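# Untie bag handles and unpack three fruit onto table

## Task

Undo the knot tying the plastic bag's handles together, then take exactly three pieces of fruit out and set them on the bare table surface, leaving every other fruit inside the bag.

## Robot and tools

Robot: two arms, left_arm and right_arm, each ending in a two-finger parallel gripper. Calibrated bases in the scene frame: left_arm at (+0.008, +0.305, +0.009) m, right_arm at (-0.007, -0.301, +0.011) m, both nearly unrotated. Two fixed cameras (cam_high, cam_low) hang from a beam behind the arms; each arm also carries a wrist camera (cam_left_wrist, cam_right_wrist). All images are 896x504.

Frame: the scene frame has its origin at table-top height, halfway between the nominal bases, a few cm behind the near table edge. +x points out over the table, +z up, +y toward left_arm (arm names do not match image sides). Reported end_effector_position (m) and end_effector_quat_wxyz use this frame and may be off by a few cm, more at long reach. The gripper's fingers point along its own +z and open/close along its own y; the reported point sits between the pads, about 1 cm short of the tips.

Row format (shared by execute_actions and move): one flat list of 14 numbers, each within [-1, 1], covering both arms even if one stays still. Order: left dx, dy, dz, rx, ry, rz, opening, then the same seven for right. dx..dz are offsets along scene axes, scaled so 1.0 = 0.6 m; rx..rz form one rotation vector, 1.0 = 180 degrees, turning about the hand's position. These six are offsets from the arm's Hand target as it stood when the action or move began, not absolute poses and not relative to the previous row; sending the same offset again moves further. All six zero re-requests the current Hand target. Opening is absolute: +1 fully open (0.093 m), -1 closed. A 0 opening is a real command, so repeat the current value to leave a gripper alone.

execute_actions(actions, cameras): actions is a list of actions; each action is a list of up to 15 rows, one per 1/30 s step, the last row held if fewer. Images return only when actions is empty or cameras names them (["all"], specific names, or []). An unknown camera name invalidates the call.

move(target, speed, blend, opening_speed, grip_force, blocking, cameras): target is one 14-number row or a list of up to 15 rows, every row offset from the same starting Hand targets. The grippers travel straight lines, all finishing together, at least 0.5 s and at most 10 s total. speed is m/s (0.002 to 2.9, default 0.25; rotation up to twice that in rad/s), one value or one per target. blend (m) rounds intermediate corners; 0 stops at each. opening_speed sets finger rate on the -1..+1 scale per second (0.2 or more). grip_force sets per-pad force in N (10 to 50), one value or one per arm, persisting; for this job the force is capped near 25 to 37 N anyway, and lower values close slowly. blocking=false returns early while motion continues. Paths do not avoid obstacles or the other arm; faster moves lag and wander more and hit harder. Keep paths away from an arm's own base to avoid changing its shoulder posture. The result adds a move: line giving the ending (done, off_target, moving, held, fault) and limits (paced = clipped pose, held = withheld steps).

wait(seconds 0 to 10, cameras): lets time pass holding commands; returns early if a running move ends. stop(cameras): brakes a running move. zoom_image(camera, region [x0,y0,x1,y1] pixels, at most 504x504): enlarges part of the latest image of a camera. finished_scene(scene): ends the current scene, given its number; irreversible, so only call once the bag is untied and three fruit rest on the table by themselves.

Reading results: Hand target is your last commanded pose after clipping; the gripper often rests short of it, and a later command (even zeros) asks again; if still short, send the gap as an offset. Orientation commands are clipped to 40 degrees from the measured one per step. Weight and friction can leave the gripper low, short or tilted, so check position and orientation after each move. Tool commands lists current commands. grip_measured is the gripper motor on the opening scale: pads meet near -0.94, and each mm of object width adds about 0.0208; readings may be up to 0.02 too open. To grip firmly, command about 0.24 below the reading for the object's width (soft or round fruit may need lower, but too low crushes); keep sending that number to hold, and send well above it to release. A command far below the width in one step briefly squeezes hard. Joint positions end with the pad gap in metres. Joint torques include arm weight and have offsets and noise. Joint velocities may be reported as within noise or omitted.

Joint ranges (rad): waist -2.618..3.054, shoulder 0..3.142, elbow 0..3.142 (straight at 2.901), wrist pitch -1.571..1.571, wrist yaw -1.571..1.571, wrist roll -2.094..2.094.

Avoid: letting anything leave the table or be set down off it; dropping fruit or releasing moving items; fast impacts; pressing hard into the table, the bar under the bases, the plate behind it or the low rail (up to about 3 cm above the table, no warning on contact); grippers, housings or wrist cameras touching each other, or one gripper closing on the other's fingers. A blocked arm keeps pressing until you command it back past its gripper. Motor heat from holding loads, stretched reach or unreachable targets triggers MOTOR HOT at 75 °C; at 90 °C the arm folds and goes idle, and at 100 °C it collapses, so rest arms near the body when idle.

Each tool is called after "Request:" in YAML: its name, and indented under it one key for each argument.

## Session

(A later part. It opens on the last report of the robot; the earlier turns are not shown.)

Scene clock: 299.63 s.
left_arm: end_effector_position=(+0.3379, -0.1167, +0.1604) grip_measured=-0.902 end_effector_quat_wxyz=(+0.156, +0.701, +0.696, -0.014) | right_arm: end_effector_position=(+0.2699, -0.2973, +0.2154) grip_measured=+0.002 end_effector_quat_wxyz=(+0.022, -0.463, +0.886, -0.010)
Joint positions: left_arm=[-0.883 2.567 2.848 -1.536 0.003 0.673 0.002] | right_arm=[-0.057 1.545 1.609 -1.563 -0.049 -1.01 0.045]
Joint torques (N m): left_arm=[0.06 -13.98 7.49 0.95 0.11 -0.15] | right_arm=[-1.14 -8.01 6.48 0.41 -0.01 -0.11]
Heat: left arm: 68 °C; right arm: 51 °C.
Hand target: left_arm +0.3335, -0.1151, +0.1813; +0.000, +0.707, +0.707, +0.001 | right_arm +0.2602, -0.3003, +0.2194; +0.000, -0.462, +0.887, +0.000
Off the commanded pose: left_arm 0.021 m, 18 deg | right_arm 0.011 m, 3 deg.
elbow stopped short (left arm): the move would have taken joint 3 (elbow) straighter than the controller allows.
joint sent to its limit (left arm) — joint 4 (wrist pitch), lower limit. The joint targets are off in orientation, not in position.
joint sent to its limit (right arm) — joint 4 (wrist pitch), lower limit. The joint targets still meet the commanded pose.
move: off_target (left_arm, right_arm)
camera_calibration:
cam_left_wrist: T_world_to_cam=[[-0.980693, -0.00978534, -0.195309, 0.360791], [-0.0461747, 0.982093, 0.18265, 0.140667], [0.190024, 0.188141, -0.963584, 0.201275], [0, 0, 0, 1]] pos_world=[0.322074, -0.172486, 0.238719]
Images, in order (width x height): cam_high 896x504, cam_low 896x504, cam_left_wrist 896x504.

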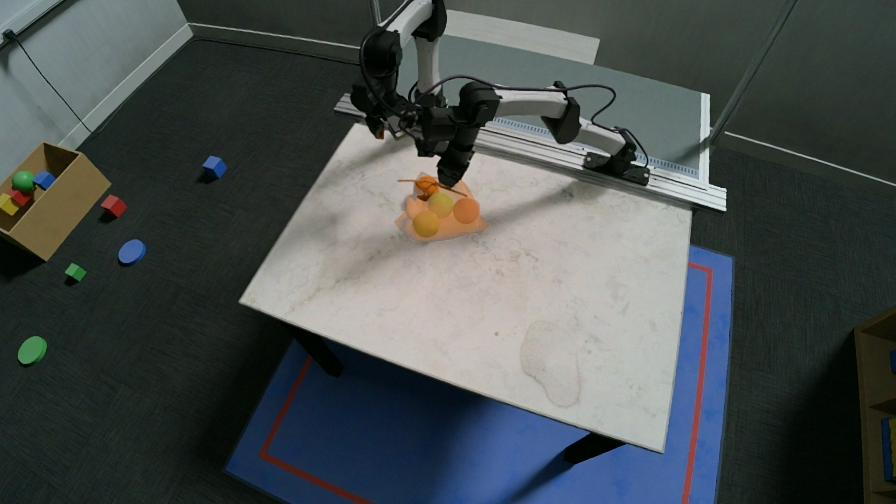

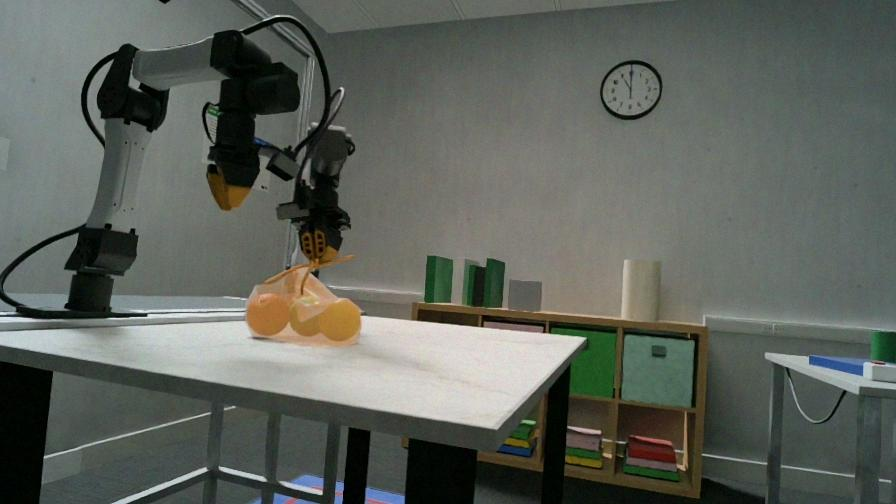

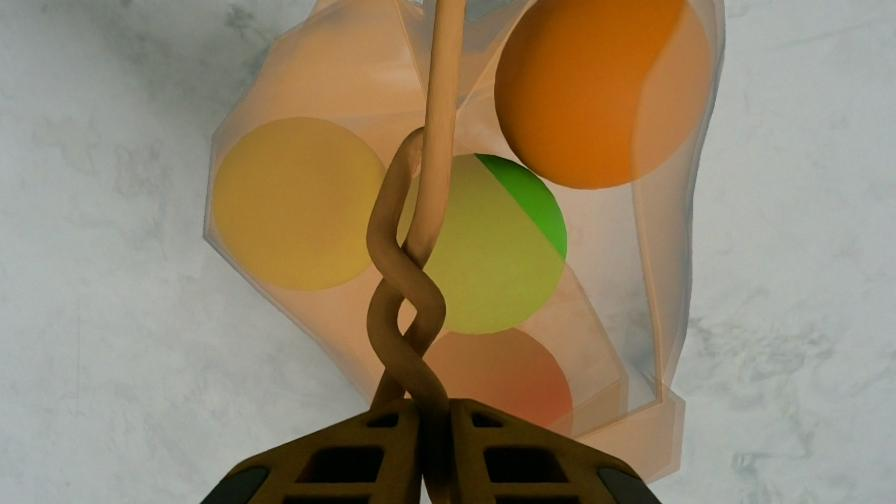

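Request:
move:
  target: [0,0,0,0,0,0,-1,-0.067,0.05,-0.049,0.2164,-0.2578,-0.1511,0]
  cameras: ["cam_right_wrist","cam_left_wrist"]

Request:
zoom_image:
  camera: "cam_right_wrist"
  region: [250, 0, 700, 350]

Scene clock: 321.00 s.
left_arm: end_effector_position=(+0.3379, -0.1167, +0.1604) grip_measured=-0.902 end_effector_quat_wxyz=(+0.156, +0.701, +0.696, -0.014) | right_arm: end_effector_position=(+0.2190, -0.2711, +0.1908) grip_measured=+0.002 end_effector_quat_wxyz=(+0.482, -0.187, +0.849, +0.106)
Joint positions: left_arm=[-0.883 2.567 2.848 -1.536 0.003 0.673 0.002] | right_arm=[-0.457 0.562 0.567 -0.719 -0.758 -0.507 0.045]
Joint torques (N m): left_arm=[0.09 -14.01 7.31 0.96 0.12 -0.11] | right_arm=[-0.16 0.06 7.75 2.23 -0.38 0.11]
Heat: left arm: 77 °C; right arm: 51 °C. Fold the left arm in close to its base, or ease its load, before you think long.
Hand target: left_arm +0.3335, -0.1151, +0.1813; +0.000, +0.707, +0.707, +0.001 | right_arm +0.2200, -0.2703, +0.1900; +0.488, -0.188, +0.846, +0.108
Off the commanded pose: left_arm 0.021 m, 18 deg | right_arm 0.002 m, 1 deg.
MOTOR HOT: joint 2 (shoulder) of the left arm reports 77 °C; the controller's stop level is 90 °C. To cool a motor, set the load down, stop pushing, or move to a pose that needs little force.
joint sent to its limit (left arm) — joint 4 (wrist pitch), lower limit. The joint targets are off in orientation, not in position.
move: off_target (left_arm)
camera_calibration:
cam_left_wrist: T_world_to_cam=[[-0.980697, -0.0100936, -0.195272, 0.360731], [-0.0464663, 0.982089, 0.182599, 0.140772], [0.189931, 0.188148, -0.963601, 0.201311], [0, 0, 0, 1]] pos_world=[0.322074, -0.172486, 0.238719]
cam_right_wrist: T_world_to_cam=[[0.424504, -0.905382, 0.00896232, -0.340301], [-0.738606, -0.351999, -0.574942, 0.215815], [0.523696, 0.237445, -0.818145, 0.19161], [0, 0, 0, 1]] pos_world=[0.203516, -0.277632, 0.283896]
Images, in order (width x height): cam_left_wrist 896x504, cam_right_wrist 896x504.

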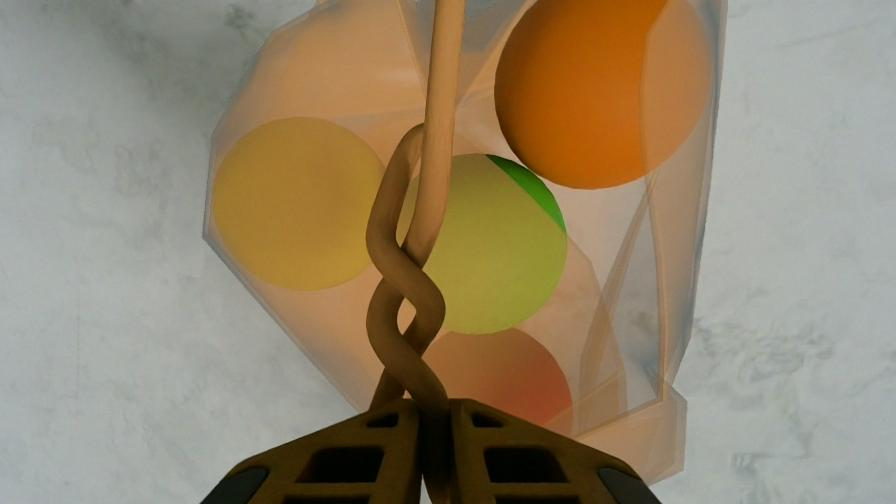

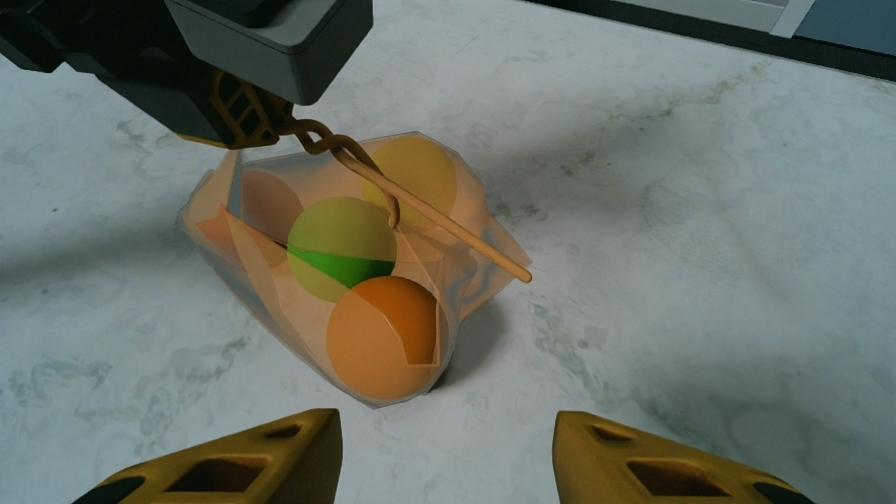

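Scaled by 1.120 from the camera's 896x504 image, which has a finer 1280x720 frame.

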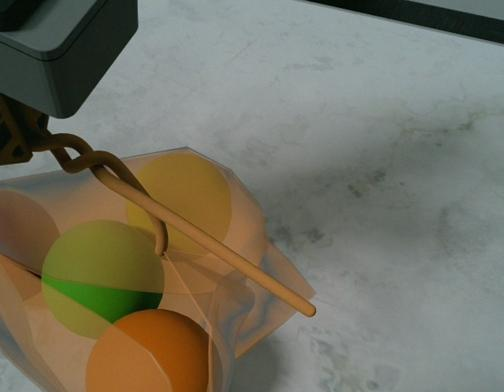

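Request:
move:
  target: [-0.006,0.025,-0.027,-0.3192,-0.1162,0.2012,-1,0,0,0,0,0,0,0]
  speed: 0.25
  cameras: ["cam_right_wrist","cam_left_wrist"]

Request:
zoom_image:
  camera: "cam_right_wrist"
  region: [150, 0, 600, 350]

Scene clock: 344.00 s.
left_arm: end_effector_position=(+0.3322, -0.1030, +0.1577) grip_measured=-0.902 end_effector_quat_wxyz=(+0.445, +0.373, +0.787, -0.209) | right_arm: end_effector_position=(+0.2191, -0.2711, +0.1909) grip_measured=+0.002 end_effector_quat_wxyz=(+0.482, -0.187, +0.849, +0.106)
Joint positions: left_arm=[-0.879 1.802 1.169 0.093 -0.009 -0.016 0.002] | right_arm=[-0.457 0.562 0.567 -0.719 -0.758 -0.505 0.045]
Joint torques (N m): left_arm=[-0.05 -10.09 6.12 2.42 -0.14 -0.11] | right_arm=[-0.16 -0.02 7.77 2.23 -0.37 0.09]
Heat: left arm: 81 °C; right arm: 51 °C. Fold the left arm in close to its base, or ease its load, before you think long.
Hand target: left_arm +0.3299, -0.1002, +0.1651; +0.453, +0.366, +0.785, -0.211 | right_arm +0.2200, -0.2703, +0.1900; +0.488, -0.187, +0.846, +0.108
Off the commanded pose: left_arm 0.008 m, 1 deg | right_arm 0.002 m, 1 deg.
MOTOR HOT: still on. Joint 2 (shoulder) of the left arm reports 81 °C.
move: done
camera_calibration:
cam_left_wrist: T_world_to_cam=[[-0.777585, -0.628763, -0.00427338, 0.193465], [-0.516932, 0.643124, -0.564955, 0.366812], [0.357971, -0.437091, -0.825111, 0.0551195], [0, 0, 0, 1]] pos_world=[0.320321, -0.0901698, 0.253539]
cam_right_wrist: T_world_to_cam=[[0.424006, -0.905619, 0.00856417, -0.340244], [-0.738642, -0.35127, -0.575341, 0.216219], [0.524048, 0.237622, -0.817869, 0.191696], [0, 0, 0, 1]] pos_world=[0.203516, -0.277731, 0.284096]
Images, in order (width x height): cam_left_wrist 896x504, cam_right_wrist 896x504.

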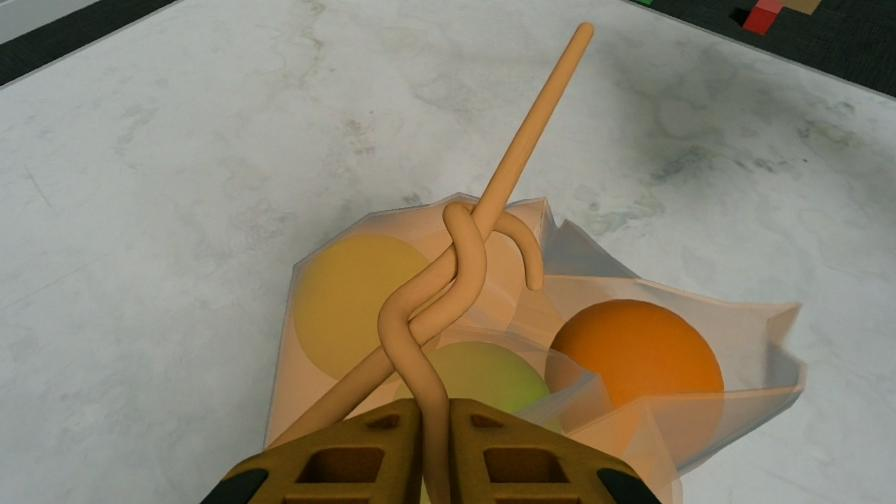

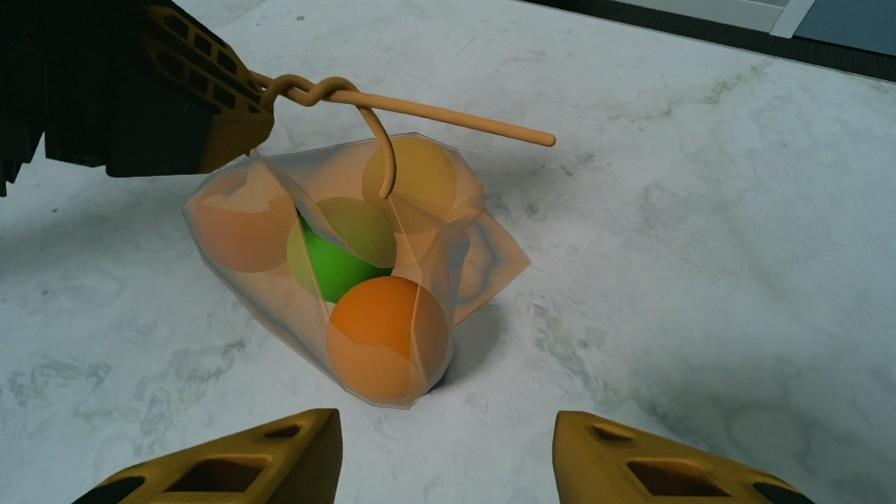

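Scaled by 1.120 from the camera's 896x504 image, which has a finer 1280x720 frame.

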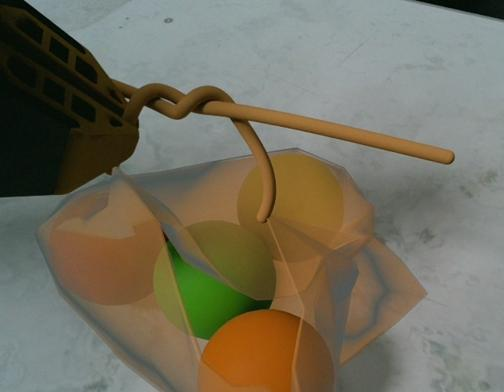

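Request:
move:
  target: [0,0,0,0,0,0,-1,0.108,0.114,-0.125,0.047,-0.101,0,-0.1]
  speed: 0.2
  cameras: ["cam_right_wrist"]

Request:
zoom_image:
  camera: "cam_right_wrist"
  region: [250, 50, 700, 400]

Scene clock: 371.07 s.
left_arm: end_effector_position=(+0.3323, -0.1030, +0.1578) grip_measured=-0.902 end_effector_quat_wxyz=(+0.446, +0.372, +0.787, -0.209) | right_arm: end_effector_position=(+0.2873, -0.2007, +0.1171) grip_measured=-0.098 end_effector_quat_wxyz=(+0.622, -0.173, +0.751, +0.140)
Joint positions: left_arm=[-0.879 1.802 1.169 0.093 -0.009 -0.017 0.002] | right_arm=[0.152 1.196 0.006 1.036 -0.289 -0.022 0.04]
Joint torques (N m): left_arm=[-0.05 -10.11 6.13 2.4 -0.1 -0.1] | right_arm=[0.28 -1.4 5.68 2.75 0.12 0.08]
Heat: left arm: 76 °C; right arm: 52 °C. Fold the left arm in close to its base, or ease its load, before you think long.
Hand target: left_arm +0.3299, -0.1002, +0.1651; +0.453, +0.366, +0.785, -0.211 | right_arm +0.2848, -0.2019, +0.1150; +0.628, -0.166, +0.748, +0.139
Off the commanded pose: left_arm 0.008 m, 1 deg | right_arm 0.003 m, 1 deg.
MOTOR HOT: still on. Joint 2 (shoulder) of the left arm reports 76 °C.
joint sent to its limit (right arm) — joint 3 (elbow), lower limit, where the elbow is as bent as it goes. The joint targets still meet the commanded pose.
move: done
camera_calibration:
cam_right_wrist: T_world_to_cam=[[0.435601, -0.900021, 0.0146156, -0.307659], [-0.510221, -0.260253, -0.819721, 0.230088], [0.74157, 0.349614, -0.572576, 0.010026], [0, 0, 0, 1]] pos_world=[0.243977, -0.220524, 0.198845]
Images, in order (width x height): cam_right_wrist 896x504.

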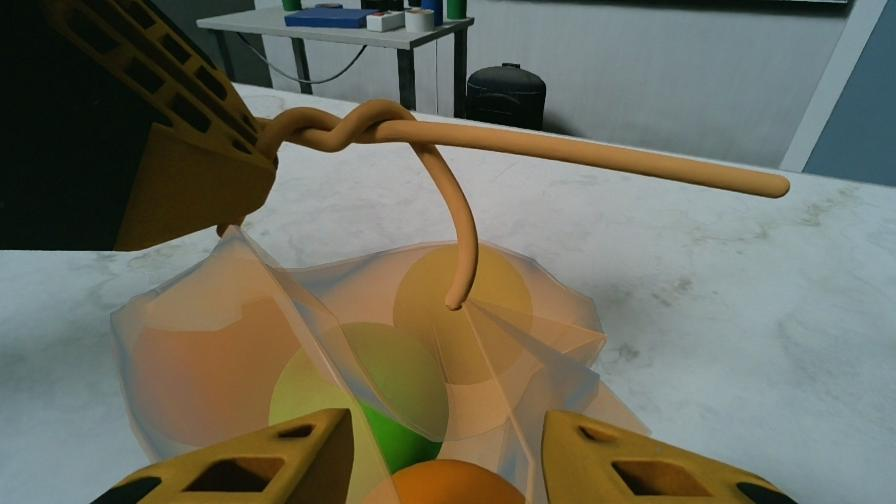

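Scaled by 1.120 from the camera's 896x504 image, which has a finer 1280x720 frame.

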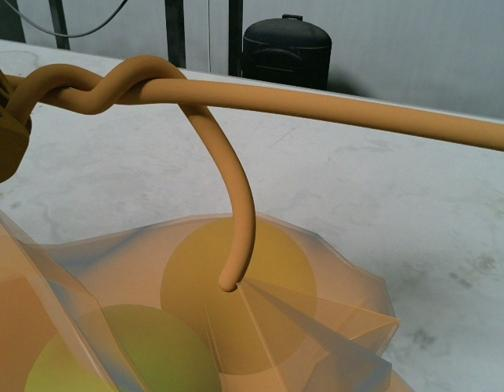

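Request:
move:
  target: [0,0,0,0,0,0,-1,0.075,0.028,-0.01,0,0,0,-0.1]
  speed: 0.1
  cameras: ["cam_right_wrist"]

Scene clock: 391.47 s.
left_arm: end_effector_position=(+0.3324, -0.1030, +0.1578) grip_measured=-0.902 end_effector_quat_wxyz=(+0.446, +0.372, +0.787, -0.209) | right_arm: end_effector_position=(+0.3229, -0.1868, +0.1002) grip_measured=-0.098 end_effector_quat_wxyz=(+0.614, -0.171, +0.758, +0.139)
Joint positions: left_arm=[-0.879 1.802 1.169 0.093 -0.009 -0.017 0.002] | right_arm=[0.203 1.556 0.121 1.264 -0.235 -0.01 0.04]
Joint torques (N m): left_arm=[-0.06 -10.14 6.15 2.42 -0.12 -0.12] | right_arm=[0.31 -3.18 7.47 2.74 0.17 0.08]
Heat: left arm: 73 °C; right arm: 51 °C. Fold the left arm in close to its base, or ease its load, before you think long.
Hand target: left_arm +0.3298, -0.1002, +0.1651; +0.453, +0.366, +0.785, -0.211 | right_arm +0.3297, -0.1851, +0.1089; +0.628, -0.166, +0.748, +0.139
Off the commanded pose: left_arm 0.008 m, 1 deg | right_arm 0.011 m, 2 deg.
MOTOR HOT: still on. Joint 2 (shoulder) of the left arm reports 73 °C.
move: off_target (right_arm)
camera_calibration:
cam_right_wrist: T_world_to_cam=[[0.43162, -0.902025, 0.00744787, -0.308733], [-0.527445, -0.259064, -0.809128, 0.242807], [0.731783, 0.345307, -0.587586, -0.0270922], [0, 0, 0, 1]] pos_world=[0.281148, -0.206227, 0.182842]
Images, in order (width x height): cam_right_wrist 896x504.

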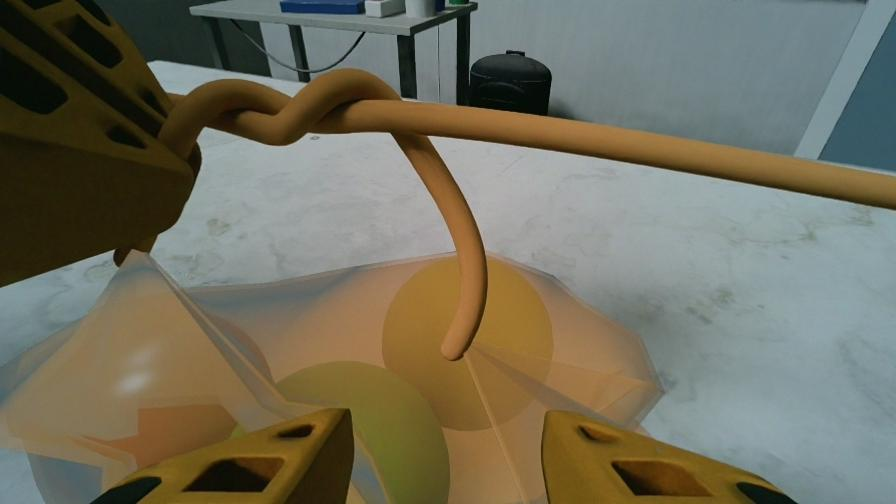

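Request:
move:
  target: [0,0,0,0,0,0,-1,0.06,0.02,0.006,0,0,0,-0.1]
  speed: 0.1
  cameras: ["cam_right_wrist"]

Scene clock: 409.33 s.
left_arm: end_effector_position=(+0.3326, -0.1028, +0.1579) grip_measured=-0.902 end_effector_quat_wxyz=(+0.446, +0.372, +0.787, -0.209) | right_arm: end_effector_position=(+0.3608, -0.1743, +0.1130) grip_measured=-0.098 end_effector_quat_wxyz=(+0.629, -0.171, +0.745, +0.140)
Joint positions: left_arm=[-0.879 1.802 1.169 0.094 -0.011 -0.017 0.002] | right_arm=[0.22 1.648 0.272 1.246 -0.218 -0.008 0.04]
Joint torques (N m): left_arm=[-0.1 -10.11 6.13 2.4 -0.09 -0.11] | right_arm=[0.34 -4.29 7.92 2.34 0.15 0.09]
Heat: left arm: 72 °C; right arm: 52 °C. Fold the left arm in close to its base, or ease its load, before you think long.
Hand target: left_arm +0.3298, -0.1002, +0.1651; +0.453, +0.366, +0.785, -0.211 | right_arm +0.3658, -0.1731, +0.1125; +0.628, -0.166, +0.748, +0.139
Off the commanded pose: left_arm 0.008 m, 1 deg | right_arm 0.005 m, 1 deg.
MOTOR HOT: still on. Joint 2 (shoulder) of the left arm reports 72 °C.
move: done
camera_calibration:
cam_right_wrist: T_world_to_cam=[[0.432325, -0.901563, 0.0166974, -0.315176], [-0.495377, -0.252939, -0.831038, 0.268304], [0.753456, 0.351007, -0.555965, -0.0620271], [0, 0, 0, 1]] pos_world=[0.315905, -0.194515, 0.193748]
Images, in order (width x height): cam_right_wrist 896x504.

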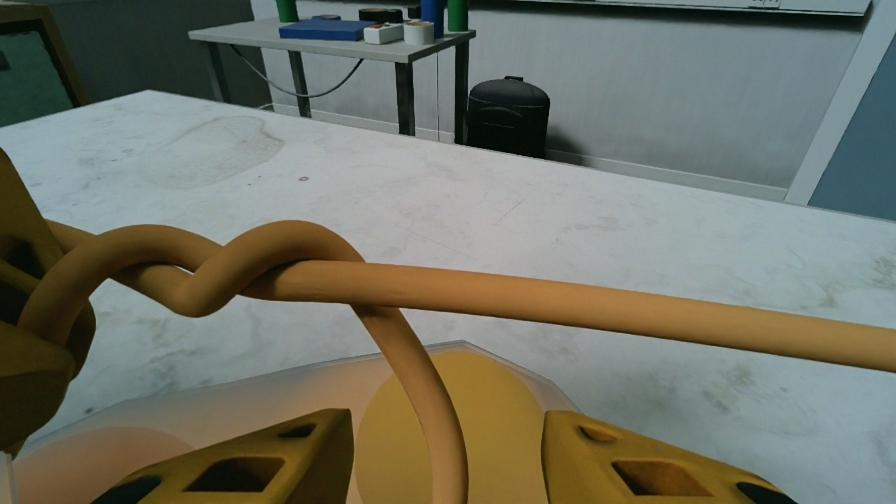

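Request:
execute_actions:
  actions: []
  cameras: ["cam_right_wrist","cam_left_wrist"]

Scene clock: 450.57 s.
left_arm: end_effector_position=(+0.3326, -0.1028, +0.1579) grip_measured=-0.902 end_effector_quat_wxyz=(+0.446, +0.372, +0.787, -0.209) | right_arm: end_effector_position=(+0.3608, -0.1743, +0.1128) grip_measured=-0.098 end_effector_quat_wxyz=(+0.629, -0.171, +0.745, +0.140)
Joint positions: left_arm=[-0.879 1.802 1.169 0.094 -0.011 -0.017 0.002] | right_arm=[0.22 1.648 0.272 1.245 -0.218 -0.008 0.04]
Joint velocities: within noise
Joint torques (N m): left_arm=[-0.05 -10.02 6.11 2.4 -0.09 -0.12] | right_arm=[0.29 -4.23 7.94 2.32 0.15 0.09]
Heat: left arm: 71 °C; right arm: 53 °C.
Hand target: left_arm +0.3298, -0.1002, +0.1651; +0.453, +0.366, +0.785, -0.211 | right_arm +0.3658, -0.1731, +0.1125; +0.628, -0.166, +0.748, +0.139
Tool commands: left_gripper/opening=-1.0 right_gripper/opening=-0.1
Off the commanded pose: left_arm 0.008 m, 1 deg | right_arm 0.005 m, 1 deg.
MOTOR HOT: cleared for the motors of the left arm.
camera_calibration:
cam_left_wrist: T_world_to_cam=[[-0.776252, -0.630403, -0.00509697, 0.193376], [-0.517633, 0.641965, -0.56563, 0.367189], [0.359847, -0.436433, -0.824644, 0.0546403], [0, 0, 0, 1]] pos_world=[0.320515, -0.0899714, 0.253738]
cam_right_wrist: T_world_to_cam=[[0.432294, -0.901582, 0.0164739, -0.315124], [-0.496073, -0.253035, -0.830593, 0.268335], [0.753017, 0.350888, -0.556636, -0.0618361], [0, 0, 0, 1]] pos_world=[0.315903, -0.194515, 0.193648]
Images, in order (width x height): cam_left_wrist 896x504, cam_right_wrist 896x504.

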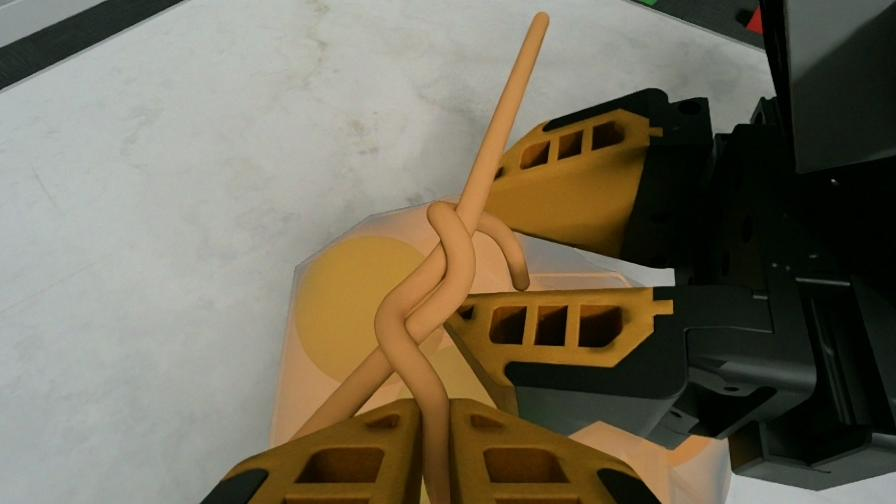

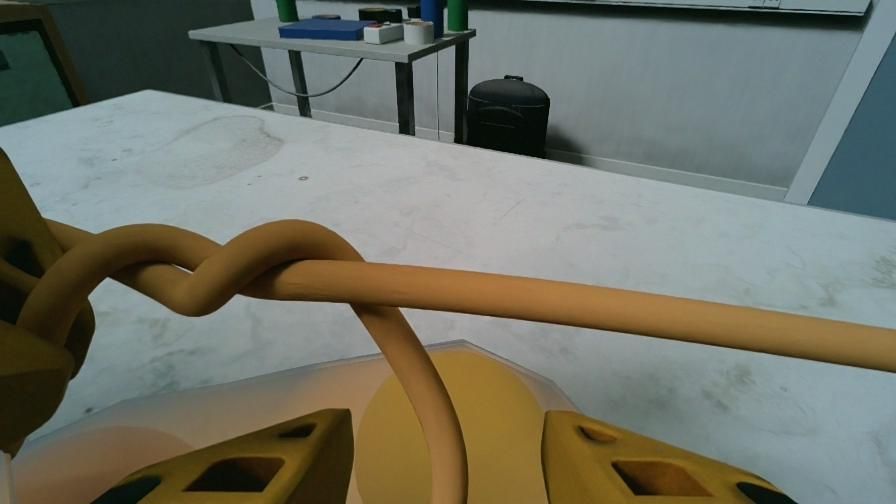

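Request:
move:
  target: [0,0,0,0,0,0,-1,0,0,-0.012,0,0,0,-1]
  opening_speed: 0.5
  speed: 0.05
  cameras: ["cam_right_wrist","cam_left_wrist"]

Scene clock: 456.77 s.
left_arm: end_effector_position=(+0.3326, -0.1028, +0.1579) grip_measured=-0.902 end_effector_quat_wxyz=(+0.446, +0.372, +0.787, -0.209) | right_arm: end_effector_position=(+0.3611, -0.1751, +0.0999) grip_measured=-0.913 end_effector_quat_wxyz=(+0.618, -0.170, +0.755, +0.139)
Joint positions: left_arm=[-0.879 1.802 1.169 0.094 -0.011 -0.017 0.002] | right_arm=[0.22 1.696 0.272 1.264 -0.216 -0.008 0.001]
Joint torques (N m): left_arm=[-0.09 -10.1 6.17 2.4 -0.09 -0.11] | right_arm=[0.49 -4.25 7.09 2.75 0.14 0.09]
Heat: left arm: 71 °C; right arm: 53 °C.
Hand target: left_arm +0.3298, -0.1002, +0.1651; +0.453, +0.366, +0.785, -0.211 | right_arm +0.3658, -0.1731, +0.1054; +0.628, -0.166, +0.748, +0.139
Off the commanded pose: left_arm 0.008 m, 1 deg | right_arm 0.007 m, 1 deg.
move: done
camera_calibration:
cam_left_wrist: T_world_to_cam=[[-0.776252, -0.630403, -0.00509697, 0.193376], [-0.517633, 0.641965, -0.56563, 0.367189], [0.359847, -0.436433, -0.824644, 0.0546403], [0, 0, 0, 1]] pos_world=[0.320515, -0.0899714, 0.253738]
cam_right_wrist: T_world_to_cam=[[0.430063, -0.902741, 0.0102172, -0.314516], [-0.520043, -0.256967, -0.814569, 0.26397], [0.73797, 0.345003, -0.579976, -0.0622304], [0, 0, 0, 1]] pos_world=[0.318462, -0.194625, 0.182144]
Images, in order (width x height): cam_left_wrist 896x504, cam_right_wrist 896x504.

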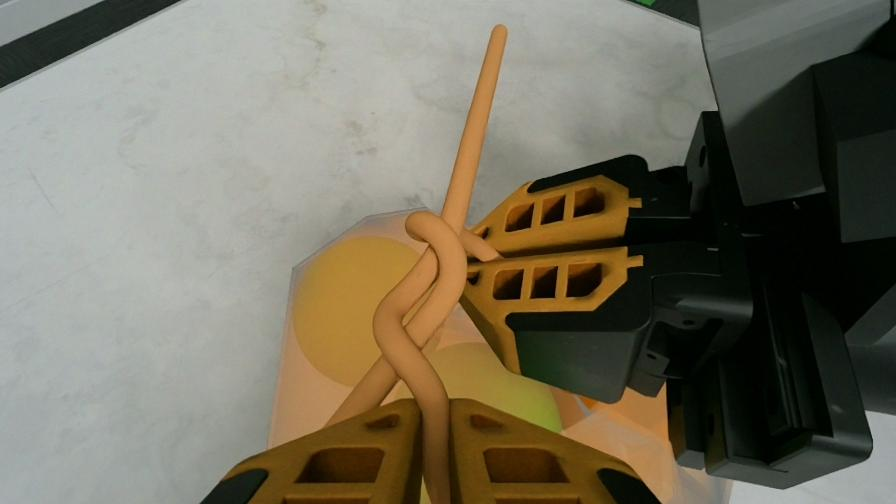

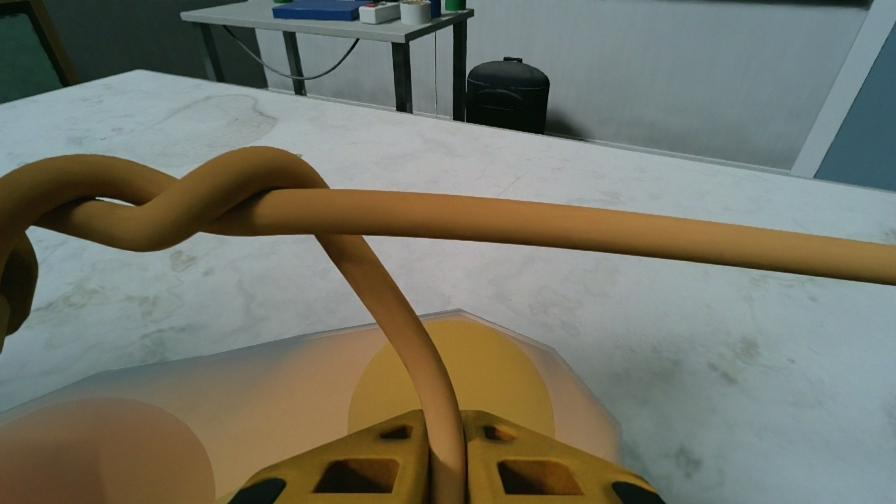

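Request:
move:
  target: [0.0,0.0833,0,0,0,0,-1,0,-0.0833,0.01,0,0,0,-1]
  speed: 0.05
  cameras: ["cam_right_wrist","cam_left_wrist"]

Request:
move:
  target: [0.0,0.05,0,0,0,0,-1,0,-0.05,0.01,0,0,0,-1]
  speed: 0.05
  cameras: ["cam_right_wrist","cam_left_wrist"]

Scene clock: 470.57 s.
left_arm: end_effector_position=(+0.3317, -0.0541, +0.1594) grip_measured=-0.902 end_effector_quat_wxyz=(+0.447, +0.364, +0.790, -0.208) | right_arm: end_effector_position=(+0.3675, -0.2208, +0.1067) grip_measured=-0.913 end_effector_quat_wxyz=(+0.625, -0.163, +0.751, +0.141)
Joint positions: left_arm=[-0.796 1.665 1.011 0.116 0.049 0.012 0.002] | right_arm=[0.013 1.685 0.272 1.262 -0.415 -0.024 0.001]
Joint torques (N m): left_arm=[0.83 -9.01 6 2.39 0.09 0.08] | right_arm=[-1.02 -7.61 5.09 2.29 -0.13 -0.08]
Heat: left arm: 71 °C; right arm: 53 °C.
Hand target: left_arm +0.3298, -0.0501, +0.1649; +0.453, +0.366, +0.785, -0.211 | right_arm +0.3658, -0.2230, +0.1114; +0.628, -0.166, +0.748, +0.139
Off the commanded pose: left_arm 0.007 m, 1 deg | right_arm 0.005 m, 1 deg.
move: done
camera_calibration:
cam_left_wrist: T_world_to_cam=[[-0.766145, -0.642666, 0.00123616, 0.218367], [-0.52991, 0.630634, -0.567006, 0.340024], [0.363616, -0.435064, -0.823712, 0.076128], [0, 0, 0, 1]] pos_world=[0.319802, -0.0409732, 0.255233]
cam_right_wrist: T_world_to_cam=[[0.422714, -0.906263, -0.0000677514, -0.355626], [-0.5122, -0.238847, -0.824987, 0.263397], [0.747639, 0.348768, -0.565152, -0.0515463], [0, 0, 0, 1]] pos_world=[0.323778, -0.241401, 0.188144]
Images, in order (width x height): cam_left_wrist 896x504, cam_right_wrist 896x504.

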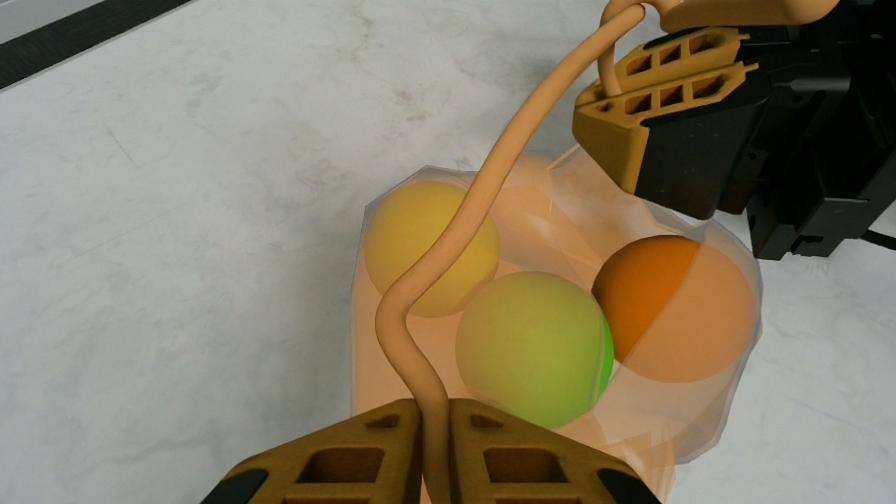

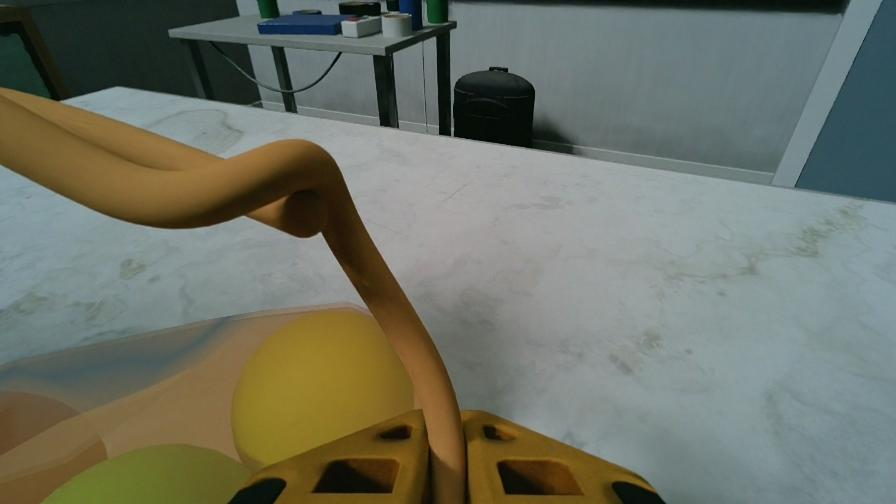

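Scene clock: 471.83 s.
left_arm: end_effector_position=(+0.3316, -0.0250, +0.1615) grip_measured=-0.902 end_effector_quat_wxyz=(+0.448, +0.365, +0.788, -0.211) | right_arm: end_effector_position=(+0.3644, -0.2501, +0.1095) grip_measured=-0.913 end_effector_quat_wxyz=(+0.621, -0.162, +0.753, +0.144)
Joint positions: left_arm=[-0.732 1.586 0.93 0.119 0.11 0.045 0.002] | right_arm=[-0.123 1.65 0.272 1.206 -0.553 -0.047 0.001]
Joint torques (N m): left_arm=[0.94 -8.35 6.02 2.37 0.1 0.06] | right_arm=[-1.11 -7.28 6.5 2.21 -0.13 -0.07]
Heat: left arm: 71 °C; right arm: 53 °C.
Hand target: left_arm +0.3299, -0.0201, +0.1652; +0.453, +0.366, +0.785, -0.210 | right_arm +0.3658, -0.2530, +0.1174; +0.628, -0.166, +0.748, +0.139
Off the commanded pose: left_arm 0.006 m, 1 deg | right_arm 0.009 m, 1 deg.
move: done
camera_calibration:
cam_left_wrist: T_world_to_cam=[[-0.768807, -0.639472, 0.00339256, 0.237566], [-0.526387, 0.629821, -0.571176, 0.322136], [0.363114, -0.44091, -0.820821, 0.0900733], [0, 0, 0, 1]] pos_world=[0.319504, -0.0112572, 0.257124]
cam_right_wrist: T_world_to_cam=[[0.424983, -0.905173, -0.00716509, -0.380678], [-0.520362, -0.23782, -0.820162, 0.259706], [0.740684, 0.352283, -0.572087, -0.0332671], [0, 0, 0, 1]] pos_world=[0.321563, -0.271097, 0.191242]
Images, in order (width x height): cam_left_wrist 896x504, cam_right_wrist 896x504.

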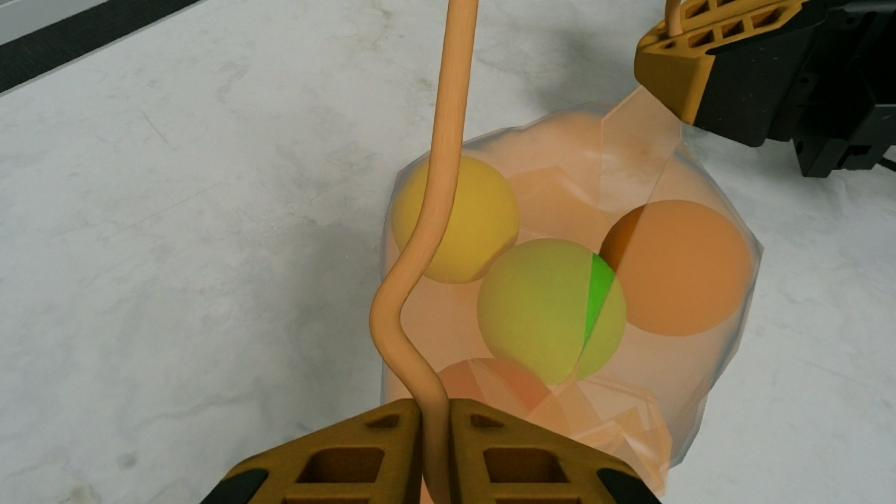

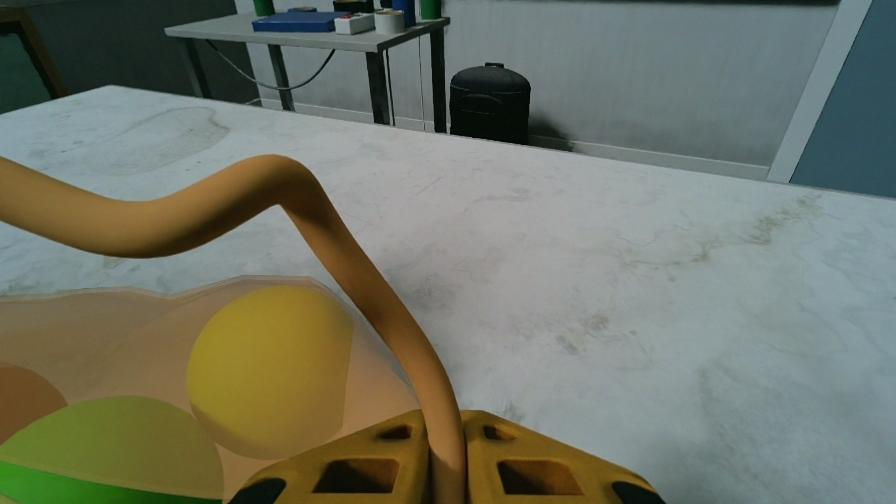

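Request:
execute_actions:
  actions: []
  cameras: ["cam_high","cam_low"]

Scene clock: 475.87 s.
left_arm: end_effector_position=(+0.3315, -0.0250, +0.1615) grip_measured=-0.902 end_effector_quat_wxyz=(+0.448, +0.365, +0.788, -0.211) | right_arm: end_effector_position=(+0.3643, -0.2501, +0.1094) grip_measured=-0.913 end_effector_quat_wxyz=(+0.621, -0.162, +0.754, +0.144)
Joint positions: left_arm=[-0.732 1.586 0.93 0.119 0.11 0.045 0.002] | right_arm=[-0.123 1.65 0.272 1.206 -0.553 -0.047 0.001]
Joint velocities: within noise
Joint torques (N m): left_arm=[0.96 -8.28 5.97 2.37 0.11 0.07] | right_arm=[-1.14 -7.36 6.54 2.21 -0.13 -0.13]
Heat: left arm: 70 °C; right arm: 52 °C.
Hand target: left_arm +0.3299, -0.0202, +0.1652; +0.453, +0.366, +0.785, -0.211 | right_arm +0.3658, -0.2530, +0.1174; +0.628, -0.166, +0.748, +0.139
Tool commands: left_gripper/opening=-1.0 right_gripper/opening=-1.0
Off the commanded pose: left_arm 0.006 m, 1 deg | right_arm 0.009 m, 1 deg.
Images, in order (width x height): cam_high 896x504, cam_low 896x504.

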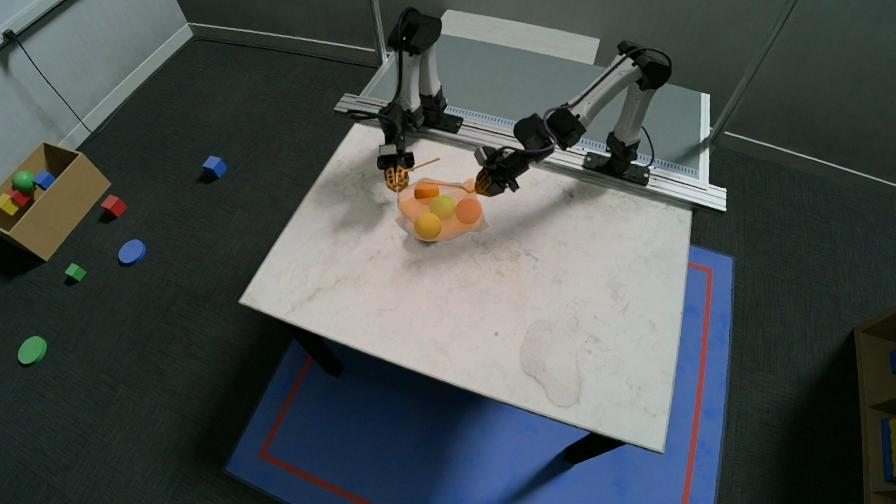

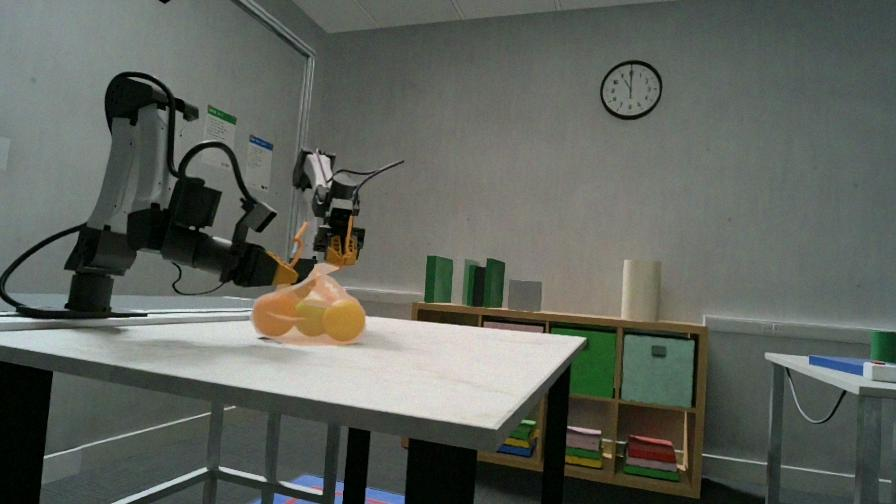

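Request:
zoom_image:
  camera: "cam_high"
  region: [350, 130, 540, 260]

Scaled by 2.653 from the camera's 896x504 image, which has a finer 1280x720 frame.

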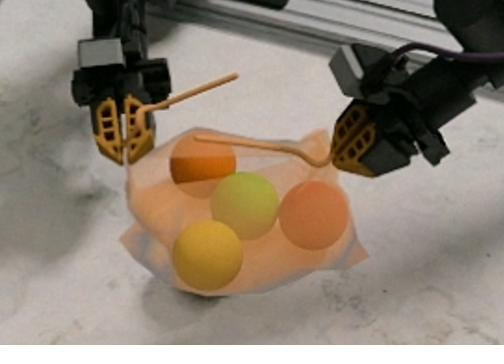

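Request:
move:
  target:
    - [0,0,0,0,0,0,-1,-0.008,-0.05,-0.07,-0.1174,0.2517,0,-1]
    - [0,0,0,0,0,0,-1,-0.008,-0.085,-0.14,-0.1526,0.3273,0,-1]
  speed: 0.08
  blend: [0.02,0]
  cameras: ["cam_right_wrist","cam_left_wrist","cam_high"]

Scene clock: 526.37 s.
left_arm: end_effector_position=(+0.3270, -0.0295, +0.1626) grip_measured=-0.902 end_effector_quat_wxyz=(+0.444, +0.373, +0.783, -0.227) | right_arm: end_effector_position=(+0.3585, -0.2842, +0.0381) grip_measured=-0.913 end_effector_quat_wxyz=(+0.147, -0.215, +0.963, +0.074)
Joint positions: left_arm=[-0.732 1.586 0.93 0.123 0.149 0.045 0.002] | right_arm=[-0.09 1.767 1.088 -0.625 -0.271 -0.482 0.001]
Joint torques (N m): left_arm=[0.92 -8.29 5.98 2.33 -0.23 0.07] | right_arm=[-0.91 -5.89 10.37 0.92 0.79 -0.22]
Heat: left arm: 64 °C; right arm: 52 °C.
Hand target: left_arm +0.3299, -0.0202, +0.1652; +0.453, +0.366, +0.785, -0.211 | right_arm +0.3610, -0.3040, +0.0334; +0.128, -0.215, +0.968, +0.028
Off the commanded pose: left_arm 0.010 m, 2 deg | right_arm 0.021 m, 6 deg.
move: off_target (right_arm)
camera_calibration:
cam_left_wrist: T_world_to_cam=[[-0.789479, -0.61337, 0.0223631, 0.235559], [-0.5116, 0.637486, -0.576087, 0.319516], [0.339098, -0.46625, -0.817082, 0.0971847], [0, 0, 0, 1]] pos_world=[0.316478, -0.0138899, 0.258209]
cam_right_wrist: T_world_to_cam=[[0.444529, -0.892445, -0.0770417, -0.410205], [-0.88736, -0.450481, 0.0982809, 0.226104], [-0.122416, 0.024675, -0.992172, 0.174576], [0, 0, 0, 1]] pos_world=[0.404355, -0.268538, 0.119385]
Images, in order (width x height): cam_high 896x504, cam_left_wrist 896x504, cam_right_wrist 896x504.

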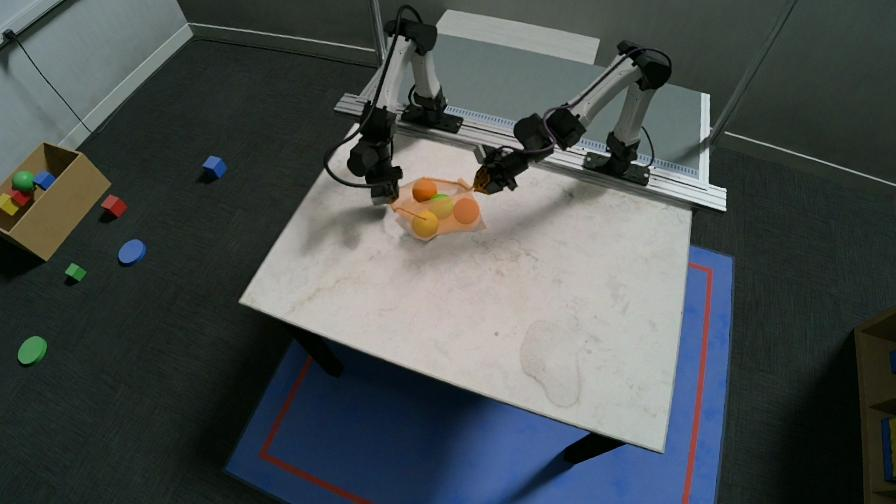

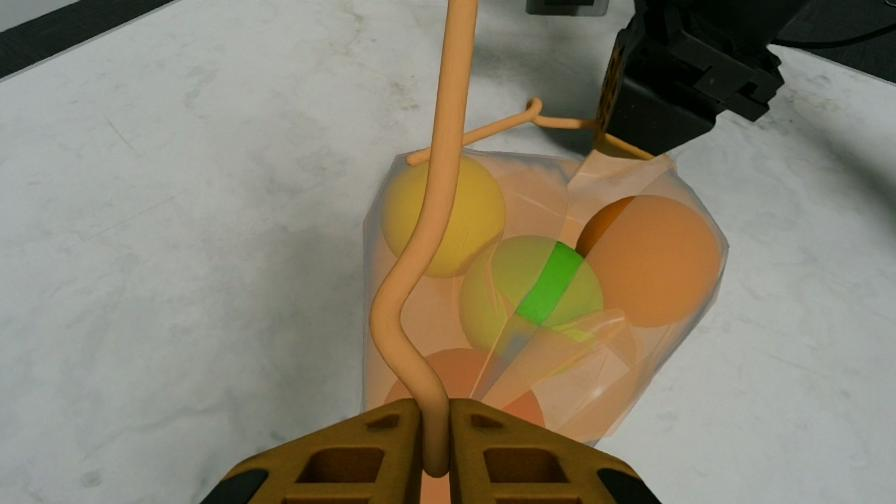

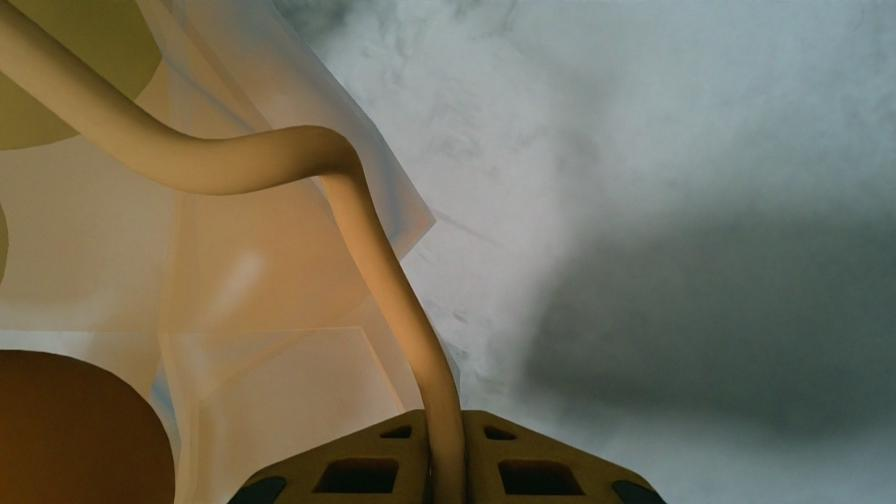

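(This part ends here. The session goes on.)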